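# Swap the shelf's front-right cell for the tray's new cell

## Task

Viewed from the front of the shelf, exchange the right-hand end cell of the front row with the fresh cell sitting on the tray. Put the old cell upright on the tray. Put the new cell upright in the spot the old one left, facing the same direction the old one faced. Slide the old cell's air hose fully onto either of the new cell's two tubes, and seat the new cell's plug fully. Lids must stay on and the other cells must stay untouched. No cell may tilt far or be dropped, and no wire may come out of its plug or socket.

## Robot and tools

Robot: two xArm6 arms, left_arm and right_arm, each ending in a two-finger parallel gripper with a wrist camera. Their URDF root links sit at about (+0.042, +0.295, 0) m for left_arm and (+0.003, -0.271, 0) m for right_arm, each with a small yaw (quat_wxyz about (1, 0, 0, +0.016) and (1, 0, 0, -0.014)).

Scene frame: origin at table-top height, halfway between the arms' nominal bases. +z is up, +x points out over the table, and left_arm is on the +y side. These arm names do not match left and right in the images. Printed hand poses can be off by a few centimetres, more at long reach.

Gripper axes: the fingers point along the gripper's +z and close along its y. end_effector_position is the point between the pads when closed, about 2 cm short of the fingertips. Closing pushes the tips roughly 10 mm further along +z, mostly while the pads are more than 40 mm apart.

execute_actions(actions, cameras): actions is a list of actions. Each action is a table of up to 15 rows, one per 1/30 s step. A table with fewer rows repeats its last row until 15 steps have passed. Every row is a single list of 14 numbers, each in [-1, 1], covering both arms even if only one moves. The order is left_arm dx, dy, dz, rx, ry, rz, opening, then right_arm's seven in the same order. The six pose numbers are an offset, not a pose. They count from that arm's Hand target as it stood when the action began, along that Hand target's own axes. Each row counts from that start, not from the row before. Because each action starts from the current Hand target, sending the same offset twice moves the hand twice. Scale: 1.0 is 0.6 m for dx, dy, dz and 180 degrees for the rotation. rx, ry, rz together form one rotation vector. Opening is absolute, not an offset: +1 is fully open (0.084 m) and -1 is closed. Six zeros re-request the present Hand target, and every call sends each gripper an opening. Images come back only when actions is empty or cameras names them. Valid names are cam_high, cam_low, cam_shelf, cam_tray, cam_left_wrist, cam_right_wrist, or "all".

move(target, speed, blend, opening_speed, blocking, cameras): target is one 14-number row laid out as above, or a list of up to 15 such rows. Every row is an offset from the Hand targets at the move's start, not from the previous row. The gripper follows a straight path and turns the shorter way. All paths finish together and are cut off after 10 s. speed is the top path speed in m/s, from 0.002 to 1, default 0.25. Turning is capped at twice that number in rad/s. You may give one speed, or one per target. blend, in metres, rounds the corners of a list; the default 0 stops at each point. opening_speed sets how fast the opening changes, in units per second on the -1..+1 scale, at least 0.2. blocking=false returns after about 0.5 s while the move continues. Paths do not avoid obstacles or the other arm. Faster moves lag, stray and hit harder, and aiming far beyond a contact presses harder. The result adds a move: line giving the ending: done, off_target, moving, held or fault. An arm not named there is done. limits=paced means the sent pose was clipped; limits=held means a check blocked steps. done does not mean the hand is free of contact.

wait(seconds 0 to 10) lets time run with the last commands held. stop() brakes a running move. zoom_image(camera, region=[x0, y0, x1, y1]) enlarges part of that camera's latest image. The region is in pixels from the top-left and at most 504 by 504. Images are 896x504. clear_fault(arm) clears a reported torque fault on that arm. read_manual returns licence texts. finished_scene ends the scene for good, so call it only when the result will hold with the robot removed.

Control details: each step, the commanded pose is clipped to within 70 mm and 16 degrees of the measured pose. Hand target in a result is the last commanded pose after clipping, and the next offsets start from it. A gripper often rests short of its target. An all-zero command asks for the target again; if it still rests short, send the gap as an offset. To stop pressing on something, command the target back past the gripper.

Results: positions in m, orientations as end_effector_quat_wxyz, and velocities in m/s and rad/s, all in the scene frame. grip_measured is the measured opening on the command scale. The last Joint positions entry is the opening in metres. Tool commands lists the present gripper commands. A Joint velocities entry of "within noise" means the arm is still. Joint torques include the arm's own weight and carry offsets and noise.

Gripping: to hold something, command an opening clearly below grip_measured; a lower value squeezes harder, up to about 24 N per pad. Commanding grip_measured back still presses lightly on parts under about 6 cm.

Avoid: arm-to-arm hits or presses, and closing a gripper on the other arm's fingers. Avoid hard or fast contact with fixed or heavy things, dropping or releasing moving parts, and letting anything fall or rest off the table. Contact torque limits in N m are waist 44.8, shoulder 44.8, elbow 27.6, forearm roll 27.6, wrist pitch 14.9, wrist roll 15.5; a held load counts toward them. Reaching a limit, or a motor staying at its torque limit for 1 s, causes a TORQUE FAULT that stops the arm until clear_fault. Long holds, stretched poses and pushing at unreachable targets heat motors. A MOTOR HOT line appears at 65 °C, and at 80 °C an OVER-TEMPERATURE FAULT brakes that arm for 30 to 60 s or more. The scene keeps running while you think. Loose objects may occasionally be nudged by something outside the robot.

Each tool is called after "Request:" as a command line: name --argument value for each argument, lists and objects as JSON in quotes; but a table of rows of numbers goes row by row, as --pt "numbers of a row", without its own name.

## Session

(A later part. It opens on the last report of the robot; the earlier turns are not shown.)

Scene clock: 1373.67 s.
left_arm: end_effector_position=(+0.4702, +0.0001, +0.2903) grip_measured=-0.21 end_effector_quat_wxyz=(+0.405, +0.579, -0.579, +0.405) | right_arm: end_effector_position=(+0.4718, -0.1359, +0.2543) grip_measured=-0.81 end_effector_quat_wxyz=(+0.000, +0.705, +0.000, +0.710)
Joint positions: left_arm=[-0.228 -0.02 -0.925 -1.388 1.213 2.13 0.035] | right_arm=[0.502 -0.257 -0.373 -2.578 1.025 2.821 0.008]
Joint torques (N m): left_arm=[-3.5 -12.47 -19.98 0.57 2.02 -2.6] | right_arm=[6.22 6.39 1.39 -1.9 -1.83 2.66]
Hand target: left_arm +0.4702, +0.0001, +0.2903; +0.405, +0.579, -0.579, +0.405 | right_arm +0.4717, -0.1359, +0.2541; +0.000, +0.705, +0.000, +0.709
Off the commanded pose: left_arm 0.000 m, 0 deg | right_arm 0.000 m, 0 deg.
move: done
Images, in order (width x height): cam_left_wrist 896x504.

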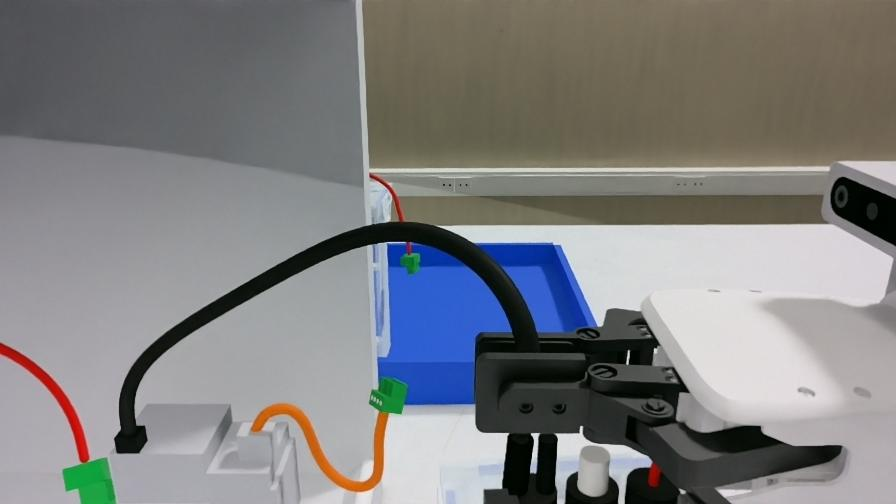

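Request:
move --target '[0,0,0,0,0,0,-0.2,0.005,0,0,0,0,0,-1]' --speed 0.01 --cameras '["cam_left_wrist"]'

Request:
zoom_image --camera "cam_left_wrist" --region '[400, 300, 650, 504]'

Scene clock: 1404.37 s.
left_arm: end_effector_position=(+0.4702, +0.0001, +0.2903) grip_measured=-0.21 end_effector_quat_wxyz=(+0.405, +0.579, -0.579, +0.405) | right_arm: end_effector_position=(+0.4716, -0.1359, +0.2568) grip_measured=-0.81 end_effector_quat_wxyz=(+0.000, +0.705, +0.000, +0.709)
Joint positions: left_arm=[-0.228 -0.02 -0.925 -1.388 1.213 2.13 0.035] | right_arm=[0.5 -0.267 -0.374 -2.576 1.014 2.815 0.008]
Joint torques (N m): left_arm=[-3.4 -12.36 -19.92 0.43 2.01 -2.63] | right_arm=[-4.54 -17.13 -14.66 2.22 1.12 -2.98]
Hand target: left_arm +0.4702, +0.0001, +0.2903; +0.405, +0.579, -0.579, +0.405 | right_arm +0.4717, -0.1359, +0.2571; +0.000, +0.705, +0.000, +0.709
Off the commanded pose: left_arm 0.000 m, 0 deg | right_arm 0.000 m, 0 deg.
move: done
Images, in order (width x height): cam_left_wrist 896x504.

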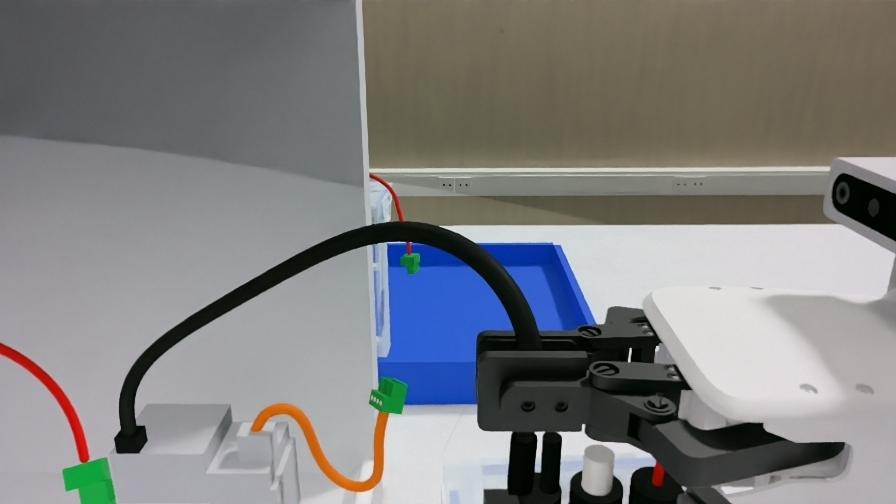

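Scaled by 2.016.

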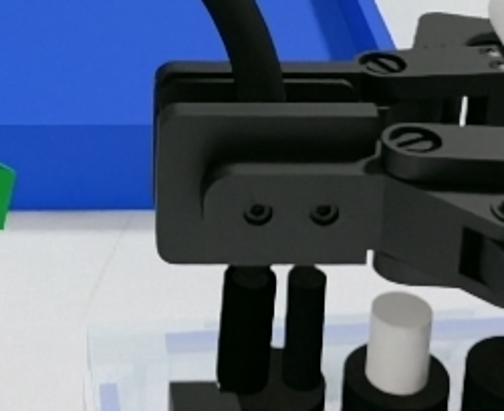

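Request:
zoom_image --camera "cam_left_wrist" --region '[480, 420, 600, 504]'

Request:
execute_actions --actions '[]'

Scaled by 4.200.

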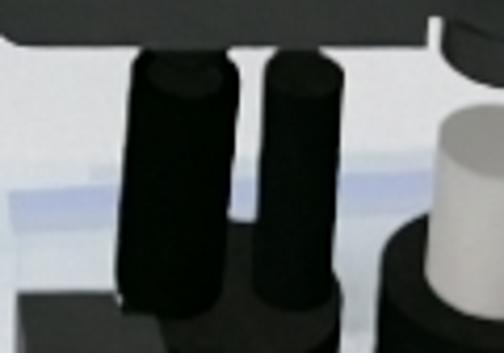

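Scene clock: 1407.60 s.
left_arm: end_effector_position=(+0.4702, +0.0001, +0.2903) grip_measured=-0.21 end_effector_quat_wxyz=(+0.405, +0.579, -0.579, +0.405) | right_arm: end_effector_position=(+0.4717, -0.1359, +0.2571) grip_measured=-0.81 end_effector_quat_wxyz=(+0.000, +0.705, +0.000, +0.709)
Joint positions: left_arm=[-0.228 -0.02 -0.925 -1.388 1.213 2.13 0.035] | right_arm=[0.5 -0.267 -0.374 -2.576 1.015 2.815 0.008]
Joint velocities: within noise
Joint torques (N m): left_arm=[-3.22 -12.7 -19.84 0.53 2.04 -2.61] | right_arm=[-4.32 -17.34 -15.11 -1.13 3.21 -3]
Hand target: left_arm +0.4702, +0.0001, +0.2903; +0.405, +0.579, -0.579, +0.405 | right_arm +0.4717, -0.1359, +0.2571; +0.000, +0.705, +0.000, +0.709
Tool commands: left_gripper/opening=-0.2 right_gripper/opening=-1.0
Off the commanded pose: left_arm 0.000 m, 0 deg | right_arm 0.000 m, 0 deg.

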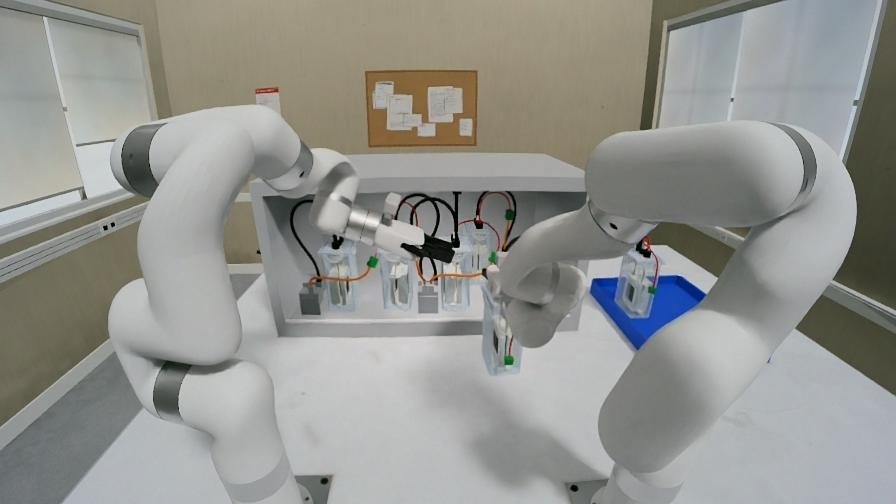

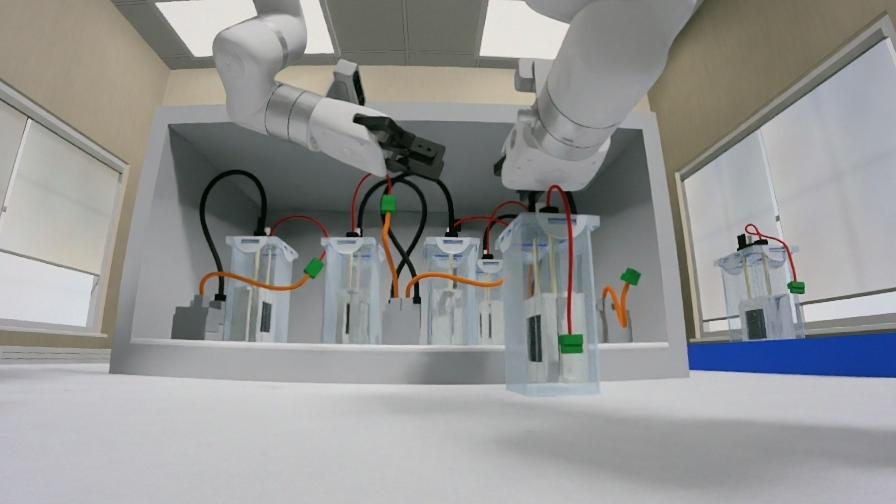

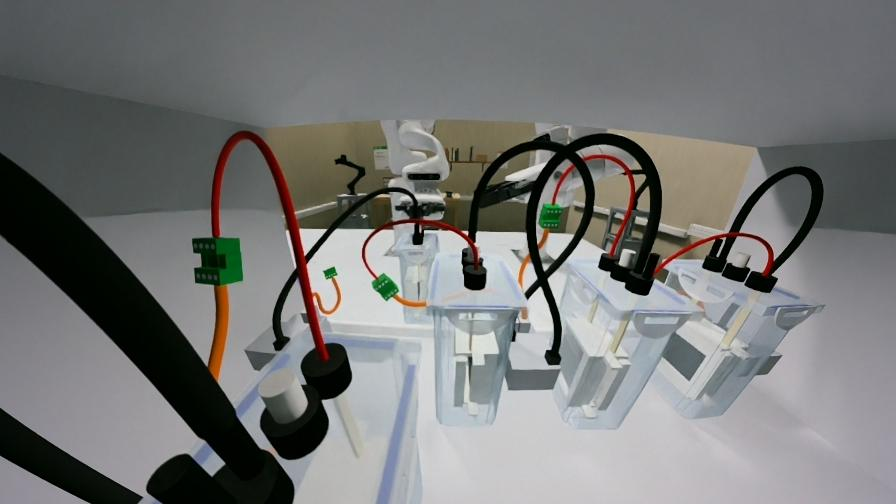

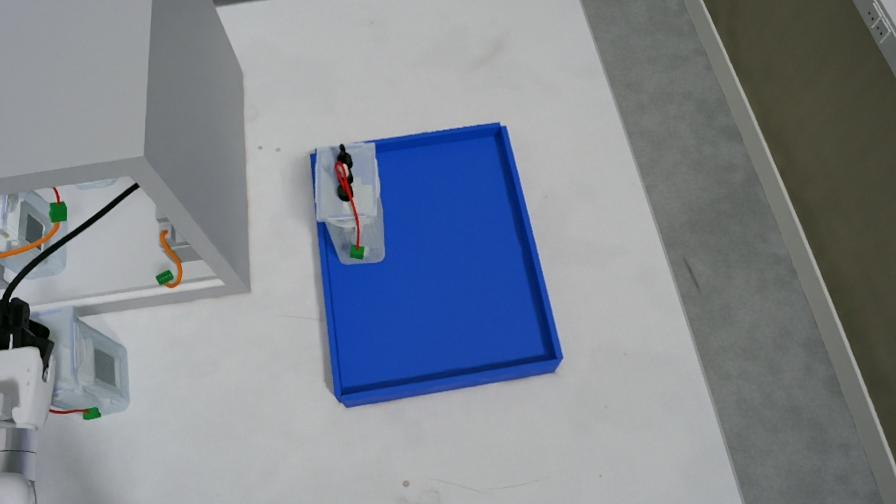

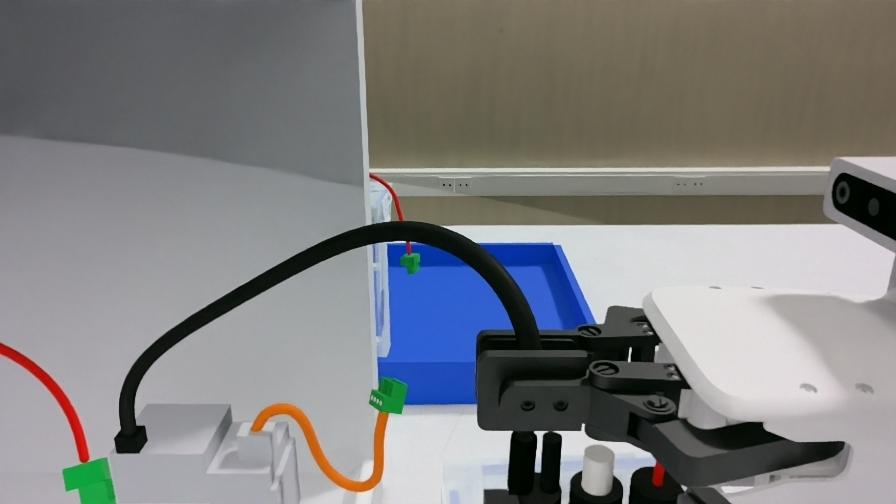

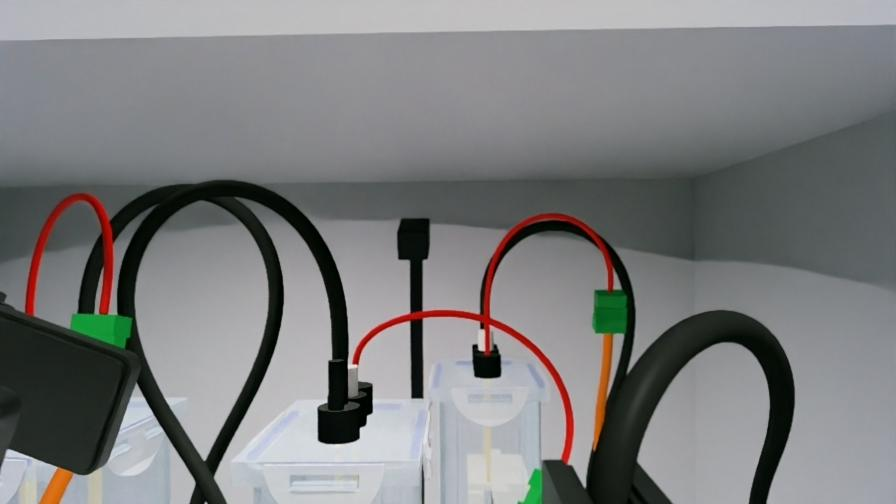

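Request:
move --target '[0,0,0,0,0,0,-0.2,0,0,0,0,0,0,-0.2]' --opening_speed 0.3 --cameras '["cam_left_wrist"]'

Request:
zoom_image --camera "cam_left_wrist" --region '[400, 300, 650, 504]'

Scene clock: 1416.90 s.
left_arm: end_effector_position=(+0.4702, +0.0001, +0.2903) grip_measured=-0.21 end_effector_quat_wxyz=(+0.405, +0.579, -0.579, +0.405) | right_arm: end_effector_position=(+0.4717, -0.1359, +0.2571) grip_measured=-0.21 end_effector_quat_wxyz=(+0.000, +0.705, +0.000, +0.709)
Joint positions: left_arm=[-0.228 -0.02 -0.925 -1.388 1.213 2.13 0.035] | right_arm=[0.5 -0.267 -0.374 -2.576 1.015 2.815 0.035]
Joint torques (N m): left_arm=[-3.22 -12.56 -19.78 0.56 2.02 -2.53] | right_arm=[-4.15 -10.05 -8.88 -2.88 0.46 -2.78]
Hand target: left_arm +0.4702, +0.0001, +0.2903; +0.405, +0.579, -0.579, +0.405 | right_arm +0.4717, -0.1359, +0.2571; +0.000, +0.705, +0.000, +0.709
Off the commanded pose: left_arm 0.000 m, 0 deg | right_arm 0.000 m, 0 deg.
move: done
Images, in order (width x height): cam_left_wrist 896x504.

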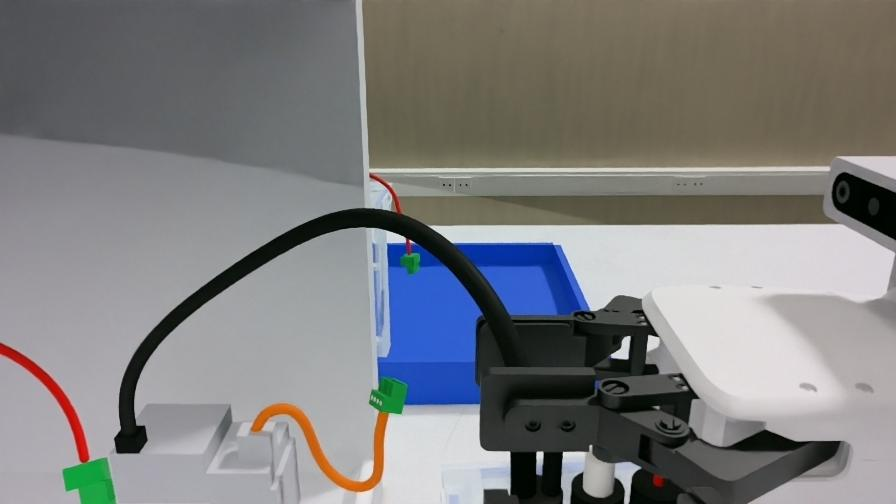

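Scaled by 2.016.

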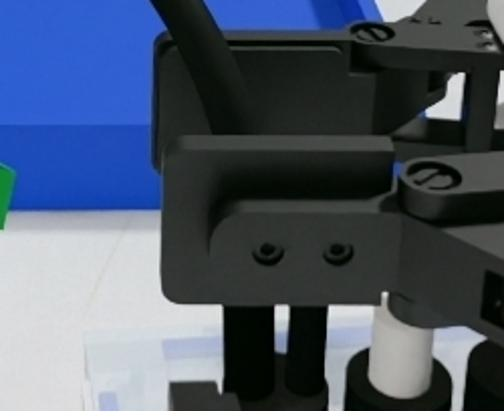

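Request:
move --pt "0 0 0 0 0 0 -0.2 0 0 0 0 0 0 0.1" --pt "0 0 0 0 0 0 -0.2 0.05 0 0 0 0 0 0.1" --pt "0 0 0 0 0 0 -0.2 0.06 0 -0.2 0 0 0 0.1" --speed 0.06 --opening_speed 0.4 --cameras '["cam_left_wrist", "cam_low", "cam_right_wrist"]'

Request:
zoom_image --camera "cam_left_wrist" --region '[450, 380, 650, 504]'

Scene clock: 1427.77 s.
left_arm: end_effector_position=(+0.4702, +0.0001, +0.2903) grip_measured=-0.21 end_effector_quat_wxyz=(+0.405, +0.579, -0.579, +0.405) | right_arm: end_effector_position=(+0.3515, -0.1359, +0.2923) grip_measured=+0.09 end_effector_quat_wxyz=(+0.000, +0.705, +0.000, +0.709)
Joint positions: left_arm=[-0.228 -0.02 -0.925 -1.388 1.213 2.13 0.035] | right_arm=[0.739 -0.937 -0.025 -2.162 0.905 2.392 0.048]
Joint torques (N m): left_arm=[-3.16 -12.67 -19.66 0.38 1.95 -2.55] | right_arm=[5.83 -7.58 -9.78 2.7 2.02 -2.74]
Hand target: left_arm +0.4702, +0.0001, +0.2903; +0.405, +0.579, -0.579, +0.405 | right_arm +0.3515, -0.1359, +0.2924; +0.000, +0.705, +0.000, +0.709
Off the commanded pose: left_arm 0.000 m, 0 deg | right_arm 0.000 m, 0 deg.
move: done
Images, in order (width x height): cam_low 896x504, cam_left_wrist 896x504, cam_right_wrist 896x504.

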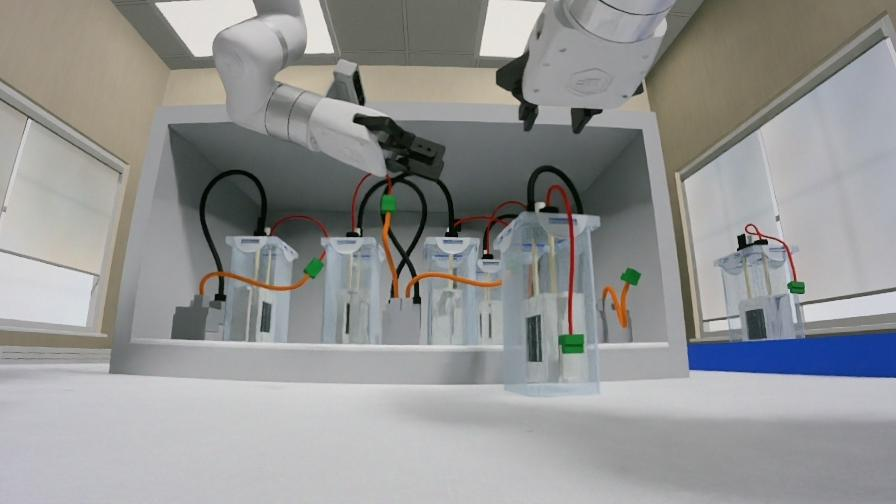

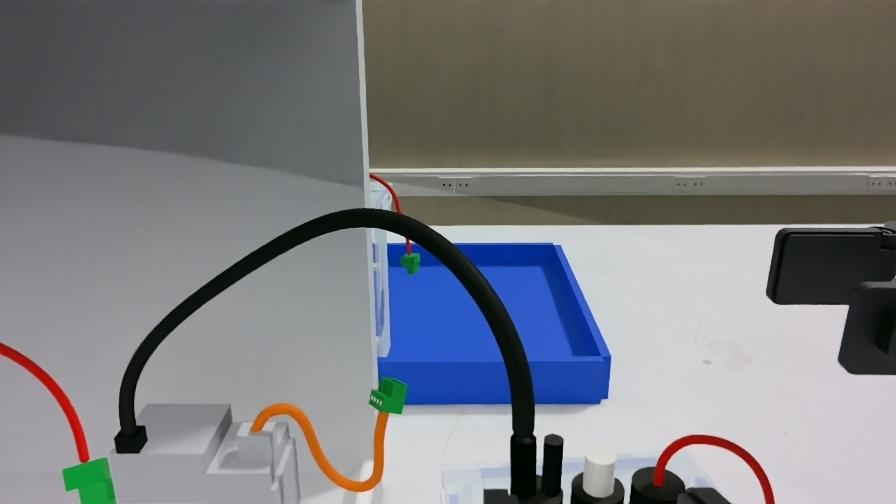

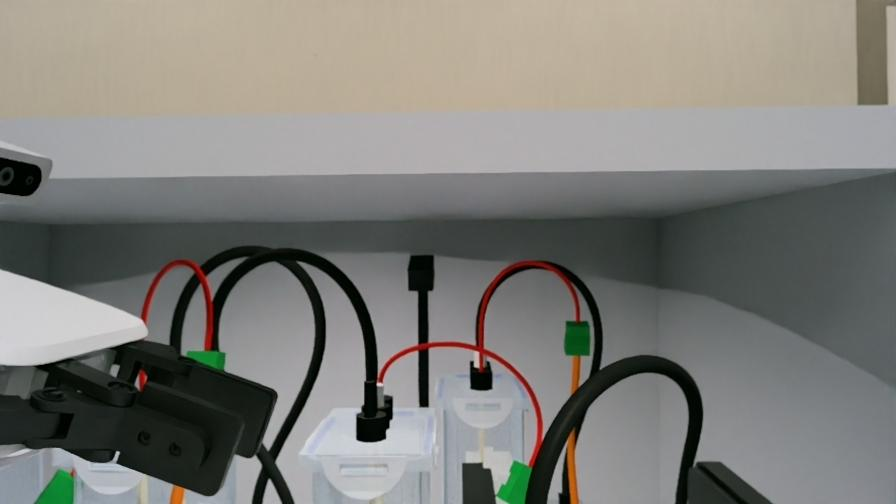

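Scaled by 2.520.

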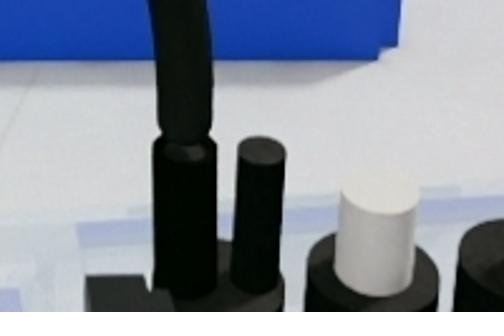

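Request:
move --pt "0 0 0 0 0 0 -0.2 0 0 -0.15 0 0 0 0.1" --pt "0 0 -0.3 0 0 0 -0.2 -0.24 0.012 -0.15 0 -0.1106 0 1" --speed 0.15 --blend '[0.03,0]' --cameras '["cam_low", "cam_right_wrist"]'

Scene clock: 1446.13 s.
left_arm: end_effector_position=(+0.4702, +0.0001, +0.2903) grip_measured=-0.21 end_effector_quat_wxyz=(+0.405, +0.579, -0.579, +0.405) | right_arm: end_effector_position=(+0.3199, -0.1338, +0.2894) grip_measured=+0.09 end_effector_quat_wxyz=(-0.005, +0.704, +0.003, +0.710)
Joint positions: left_arm=[-0.228 -0.02 -0.925 -1.388 1.213 2.13 0.035] | right_arm=[0.87 -1.151 0.087 -1.995 0.945 2.222 0.048]
Joint torques (N m): left_arm=[-0.56 -13.84 -19.1 0.71 2.11 -2.71] | right_arm=[-4.95 6.41 -15.7 -3.27 0.07 2.7]
Hand target: left_arm +0.4702, +0.0002, +0.2903; +0.405, +0.579, -0.579, +0.405 (not the last commanded pose) | right_arm +0.3200, -0.1338, +0.2894; -0.005, +0.704, +0.003, +0.710 (not the last commanded pose)
Tool commands: left_gripper/opening=-0.2 right_gripper/opening=+0.1
Off the commanded pose: left_arm 0.180 m, 0 deg | right_arm 0.153 m, 20 deg.
move: held (right_arm; a check stopped the path), off_target (left_arm; braked when a check withheld steps of right_arm); path passed 0 of 2 targets; target 2's new opening was not sent; limits=held
pose unreachable (right arm): on one or more control steps of this call, first in action 0 (counted from 0), this arm could not follow its commanded pose, so it was not sent that pose on those steps. It may still have moved: this result reports where it is.
cause: moving toward the commanded pose would bring two parts of the arm too close to each other (joints 2 (shoulder) to 5 (wrist pitch) lie between them).
Images, in order (width x height): cam_low 896x504, cam_right_wrist 896x504.

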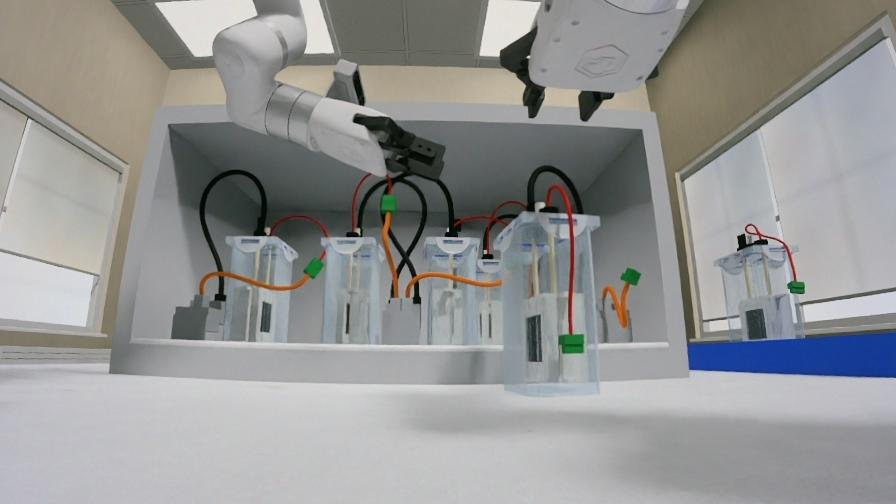

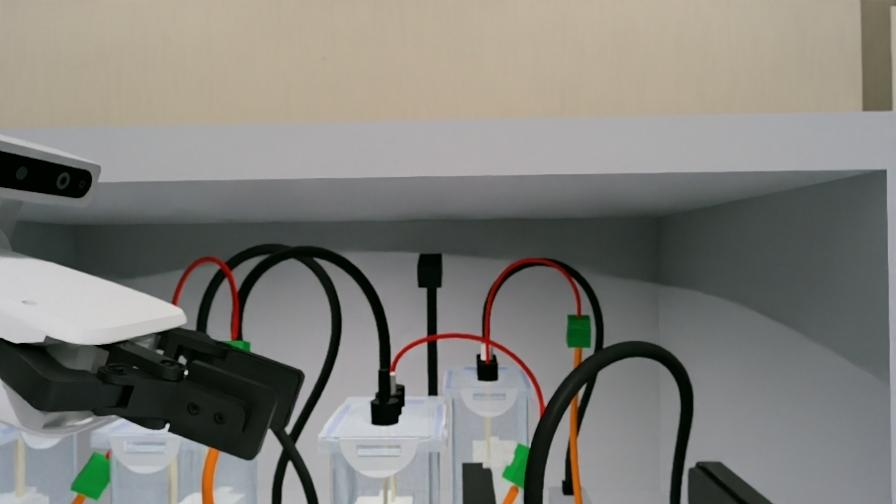

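Request:
move --pt "0 0 -0.3 0 0 0 -0.2 -0.08 0.01 0.03 0 -0.1106 0 0.1" --pt "0 0 -0.3 0 0 0 -0.2 -0.25 0.015 0.025 0 -0.1106 0 1" --speed 0.15 --blend '[0.03,0]' --opening_speed 0.8 --cameras '["cam_low", "cam_right_wrist"]'

Scene clock: 1457.60 s.
left_arm: end_effector_position=(+0.4701, +0.1692, +0.3521) grip_measured=-0.21 end_effector_quat_wxyz=(+0.405, +0.579, -0.579, +0.405) | right_arm: end_effector_position=(+0.3362, -0.1423, +0.1395) grip_measured=+1.00 end_effector_quat_wxyz=(-0.004, +0.817, +0.004, +0.577)
Joint positions: left_arm=[0.232 -0.071 -1.044 -1.141 1.639 2.088 0.035] | right_arm=[0.695 -0.504 -0.037 -2.256 0.835 2.707 0.084]
Joint torques (N m): left_arm=[4.44 -11.32 -20.67 0.1 1.92 -2.73] | right_arm=[5.7 1.27 -12.46 -2.62 1.81 2.61]
Hand target: left_arm +0.4701, +0.1692, +0.3521; +0.405, +0.579, -0.579, +0.405 | right_arm +0.3362, -0.1423, +0.1395; -0.004, +0.817, +0.004, +0.577
Off the commanded pose: left_arm 0.000 m, 0 deg | right_arm 0.000 m, 0 deg.
move: done
Images, in order (width x height): cam_low 896x504, cam_right_wrist 896x504.

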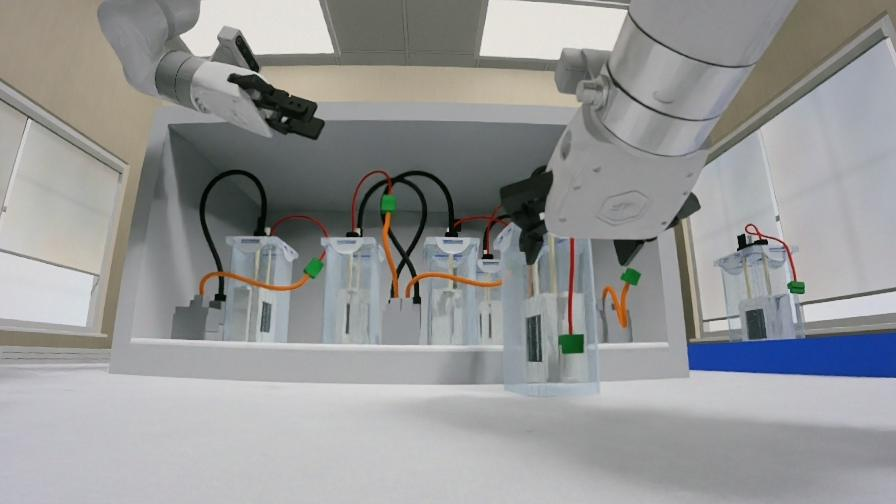

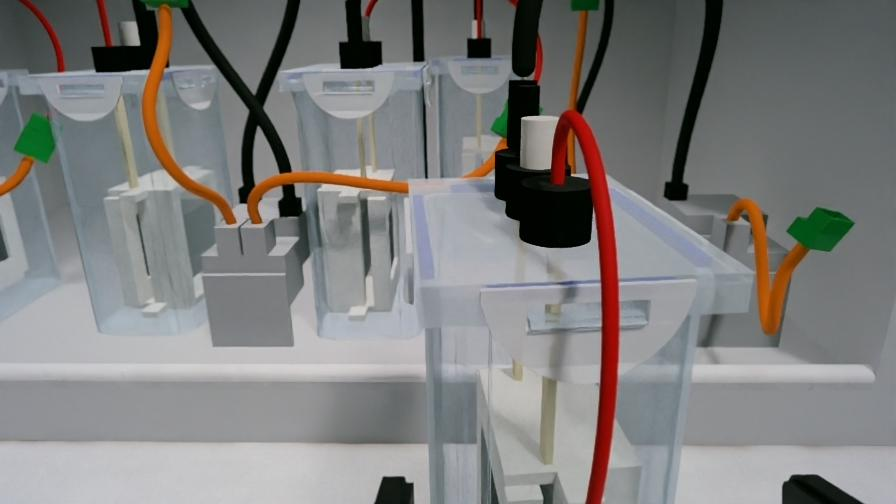

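Request:
move --target '[0,0,0,0,0,0,-0.2,-0.0169,-0.003,0.0746,0,0,0,1]' --speed 0.06 --cameras '["cam_low", "cam_right_wrist"]'

Scene clock: 1466.87 s.
left_arm: end_effector_position=(+0.4701, +0.1692, +0.3521) grip_measured=-0.21 end_effector_quat_wxyz=(+0.405, +0.579, -0.579, +0.405) | right_arm: end_effector_position=(+0.3750, -0.1400, +0.1150) grip_measured=+1.00 end_effector_quat_wxyz=(-0.004, +0.817, +0.004, +0.577)
Joint positions: left_arm=[0.232 -0.071 -1.044 -1.141 1.639 2.088 0.035] | right_arm=[0.626 -0.21 -0.174 -2.429 0.922 2.881 0.084]
Joint torques (N m): left_arm=[4.19 -11.28 -20.68 -0.02 1.77 -2.65] | right_arm=[-4.98 -2.19 -11.08 -2.96 1.74 2.82]
Hand target: left_arm +0.4701, +0.1692, +0.3521; +0.405, +0.579, -0.579, +0.405 | right_arm +0.3750, -0.1400, +0.1150; -0.004, +0.817, +0.004, +0.577
Off the commanded pose: left_arm 0.000 m, 0 deg | right_arm 0.000 m, 0 deg.
move: done
Images, in order (width x height): cam_low 896x504, cam_right_wrist 896x504.

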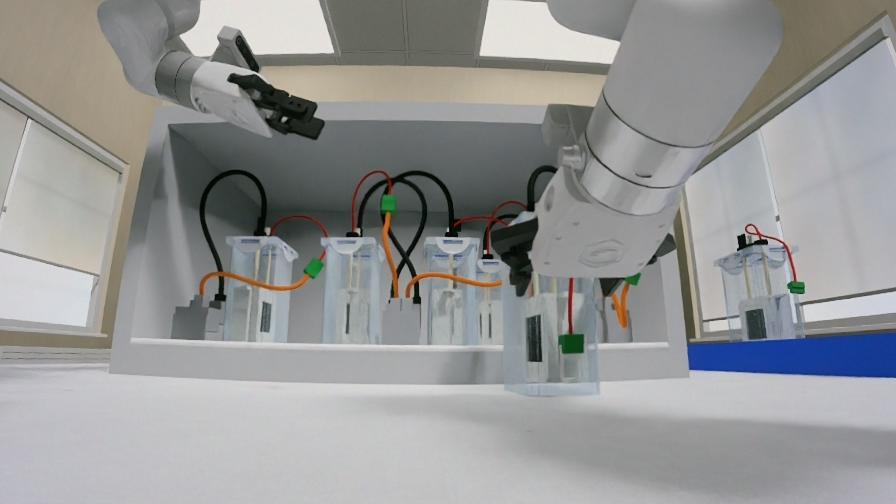

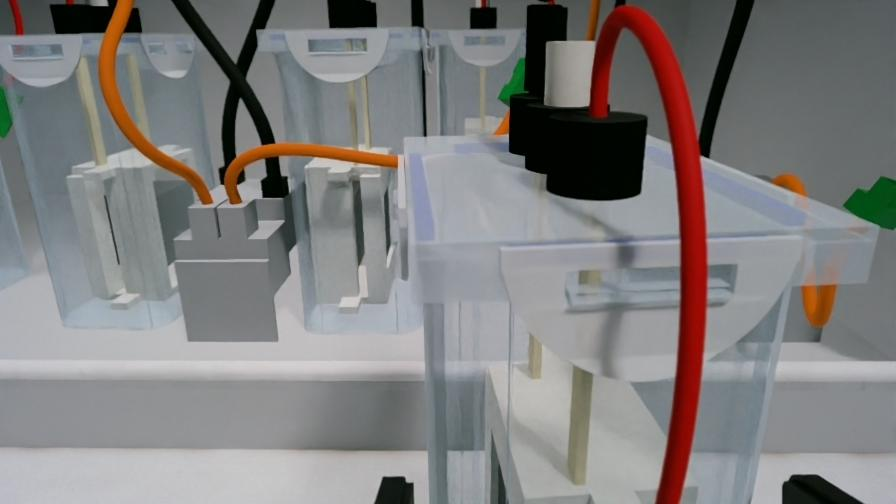

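Request:
move --target '[0,0,0,0,0,0,-0.2,-0.0198,0.0,0.069,0,0,0,1]' --speed 0.04 --cameras '["cam_low", "cam_right_wrist"]'

Scene clock: 1476.13 s.
left_arm: end_effector_position=(+0.4701, +0.1692, +0.3521) grip_measured=-0.21 end_effector_quat_wxyz=(+0.405, +0.579, -0.579, +0.405) | right_arm: end_effector_position=(+0.4100, -0.1395, +0.0900) grip_measured=+1.00 end_effector_quat_wxyz=(-0.004, +0.817, +0.004, +0.577)
Joint positions: left_arm=[0.232 -0.071 -1.044 -1.141 1.639 2.088 0.035] | right_arm=[0.565 0.009 -0.295 -2.54 0.988 2.973 0.084]
Joint torques (N m): left_arm=[4.32 -11.34 -20.61 -0.04 1.61 -2.53] | right_arm=[-5.07 -4.28 -10.09 -3.07 1.93 2.54]
Hand target: left_arm +0.4701, +0.1692, +0.3521; +0.405, +0.579, -0.579, +0.405 | right_arm +0.4100, -0.1395, +0.0900; -0.004, +0.817, +0.004, +0.577
Off the commanded pose: left_arm 0.000 m, 0 deg | right_arm 0.000 m, 0 deg.
move: done
Images, in order (width x height): cam_low 896x504, cam_right_wrist 896x504.

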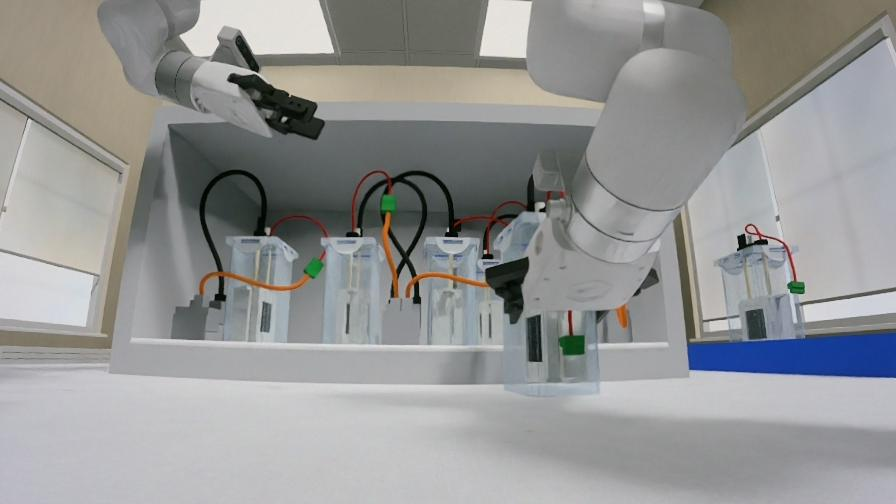

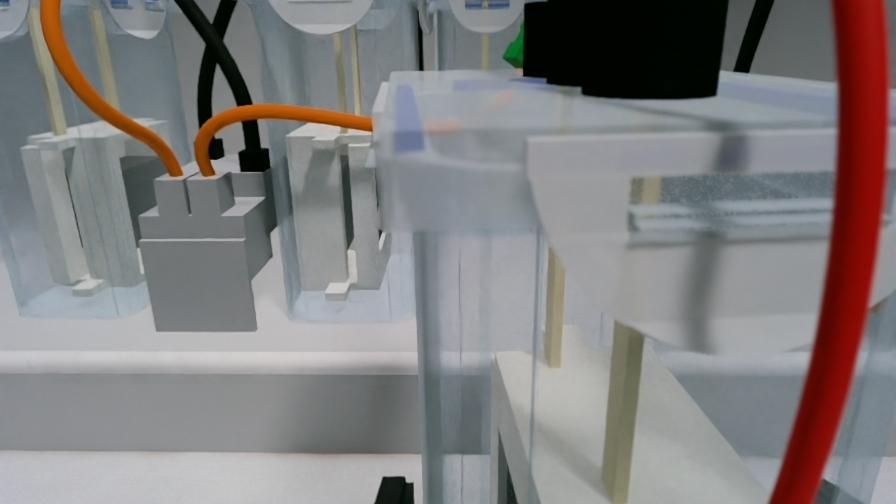

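Request:
move --pt "0 0 0 0 0 0 -0.2 0.0022 0.0 0.0063 0 0 0 1" --pt "0 0 0 0 0 0 -0.2 0.0022 0.0 0.0063 0 0 0 -1" --speed 0.02 --opening_speed 0.4 --cameras '["cam_low", "cam_right_wrist"]'

Scene clock: 1486.20 s.
left_arm: end_effector_position=(+0.4701, +0.1692, +0.3521) grip_measured=-0.21 end_effector_quat_wxyz=(+0.405, +0.579, -0.579, +0.405) | right_arm: end_effector_position=(+0.4140, -0.1394, +0.0900) grip_measured=+0.90 end_effector_quat_wxyz=(-0.004, +0.817, +0.004, +0.577)
Joint positions: left_arm=[0.232 -0.071 -1.044 -1.141 1.639 2.088 0.035] | right_arm=[0.556 0.018 -0.307 -2.549 0.984 2.974 0.08]
Joint torques (N m): left_arm=[4.21 -11.32 -20.61 -0.11 1.33 -2.33] | right_arm=[5.01 -6.19 -4.2 -3.17 0.74 2.69]
Hand target: left_arm +0.4701, +0.1692, +0.3521; +0.405, +0.579, -0.579, +0.405 | right_arm +0.4140, -0.1394, +0.0900; -0.004, +0.817, +0.004, +0.577
Off the commanded pose: left_arm 0.000 m, 0 deg | right_arm 0.000 m, 0 deg.
move: done
Images, in order (width x height): cam_low 896x504, cam_right_wrist 896x504.

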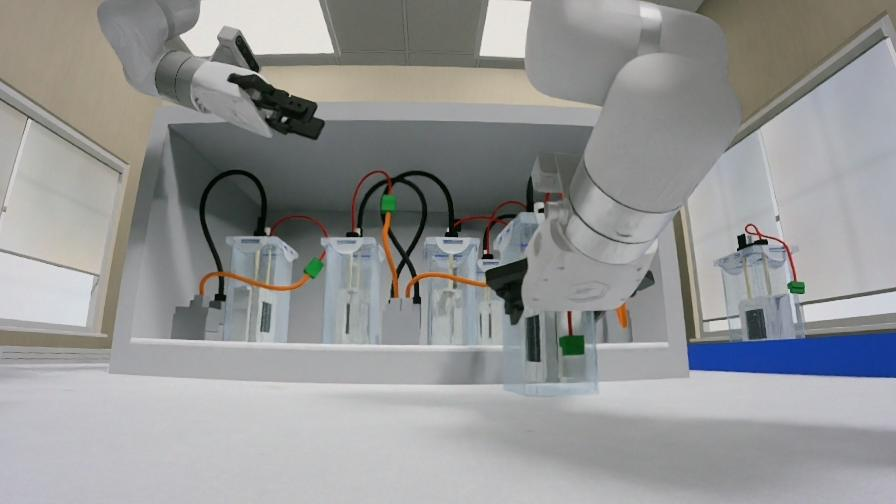

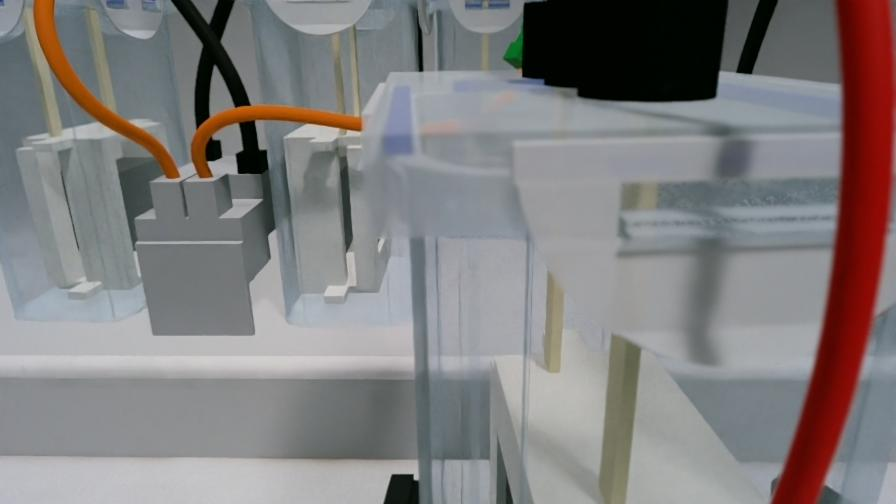

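Request:
move --target '[0,0,0,0,0,0,-0.2,0.1257,0,-0.0445,0,0,0,-1]' --speed 0.05 --cameras '["cam_low", "cam_shelf","cam_left_wrist", "cam_right_wrist"]'

Scene clock: 1497.30 s.
left_arm: end_effector_position=(+0.4701, +0.1692, +0.3521) grip_measured=-0.21 end_effector_quat_wxyz=(+0.405, +0.579, -0.579, +0.405) | right_arm: end_effector_position=(+0.4140, -0.1396, +0.1699) grip_measured=+0.87 end_effector_quat_wxyz=(-0.004, +0.817, +0.004, +0.577)
Joint positions: left_arm=[0.232 -0.071 -1.044 -1.141 1.639 2.088 0.035] | right_arm=[0.492 -0.327 -0.292 -2.449 0.702 2.74 0.079]
Joint torques (N m): left_arm=[4.13 -11.29 -20.38 -0.25 1.12 -2.17] | right_arm=[-4.72 -19.62 -18.93 2.18 2.44 -3.07]
Hand target: left_arm +0.4701, +0.1692, +0.3521; +0.405, +0.579, -0.579, +0.405 | right_arm +0.4140, -0.1396, +0.1700; -0.004, +0.817, +0.004, +0.577
Off the commanded pose: left_arm 0.000 m, 0 deg | right_arm 0.000 m, 0 deg.
move: done
Images, in order (width x height): cam_low 896x504, cam_shelf 896x504, cam_left_wrist 896x504, cam_right_wrist 896x504.

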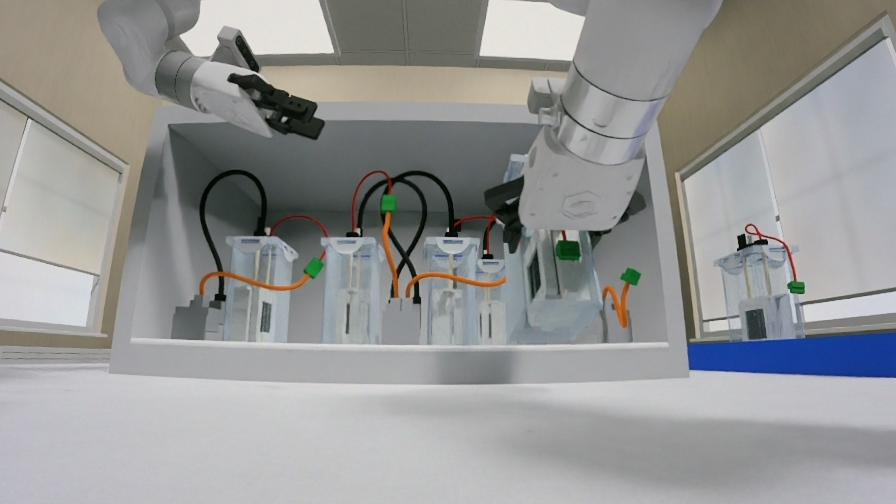

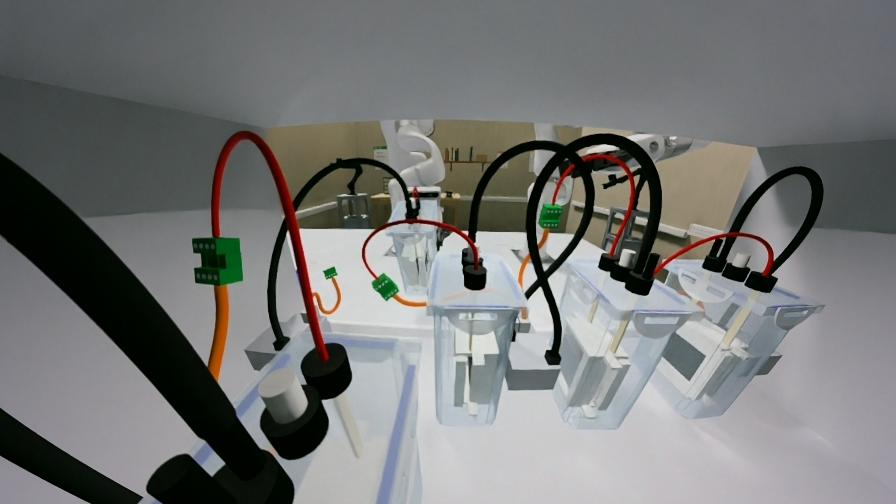

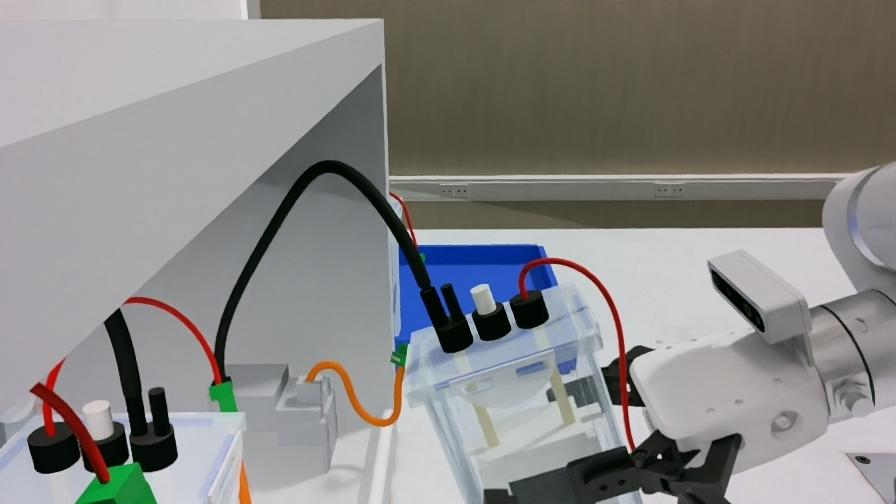

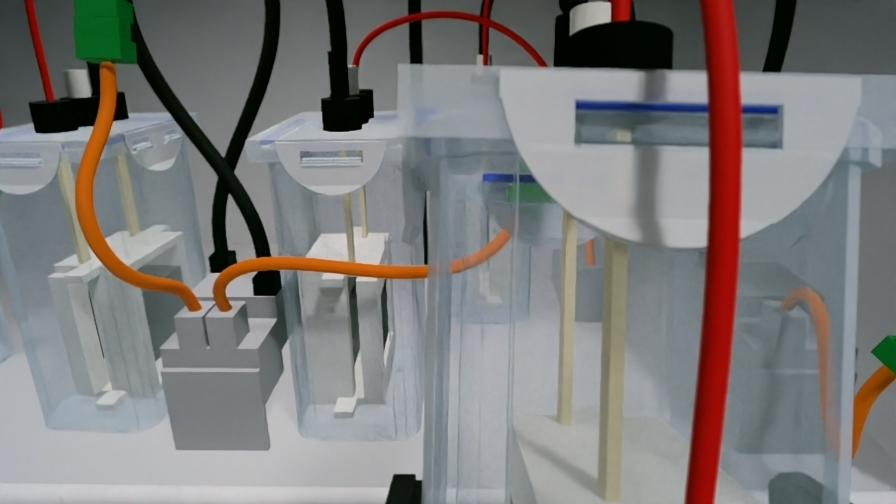

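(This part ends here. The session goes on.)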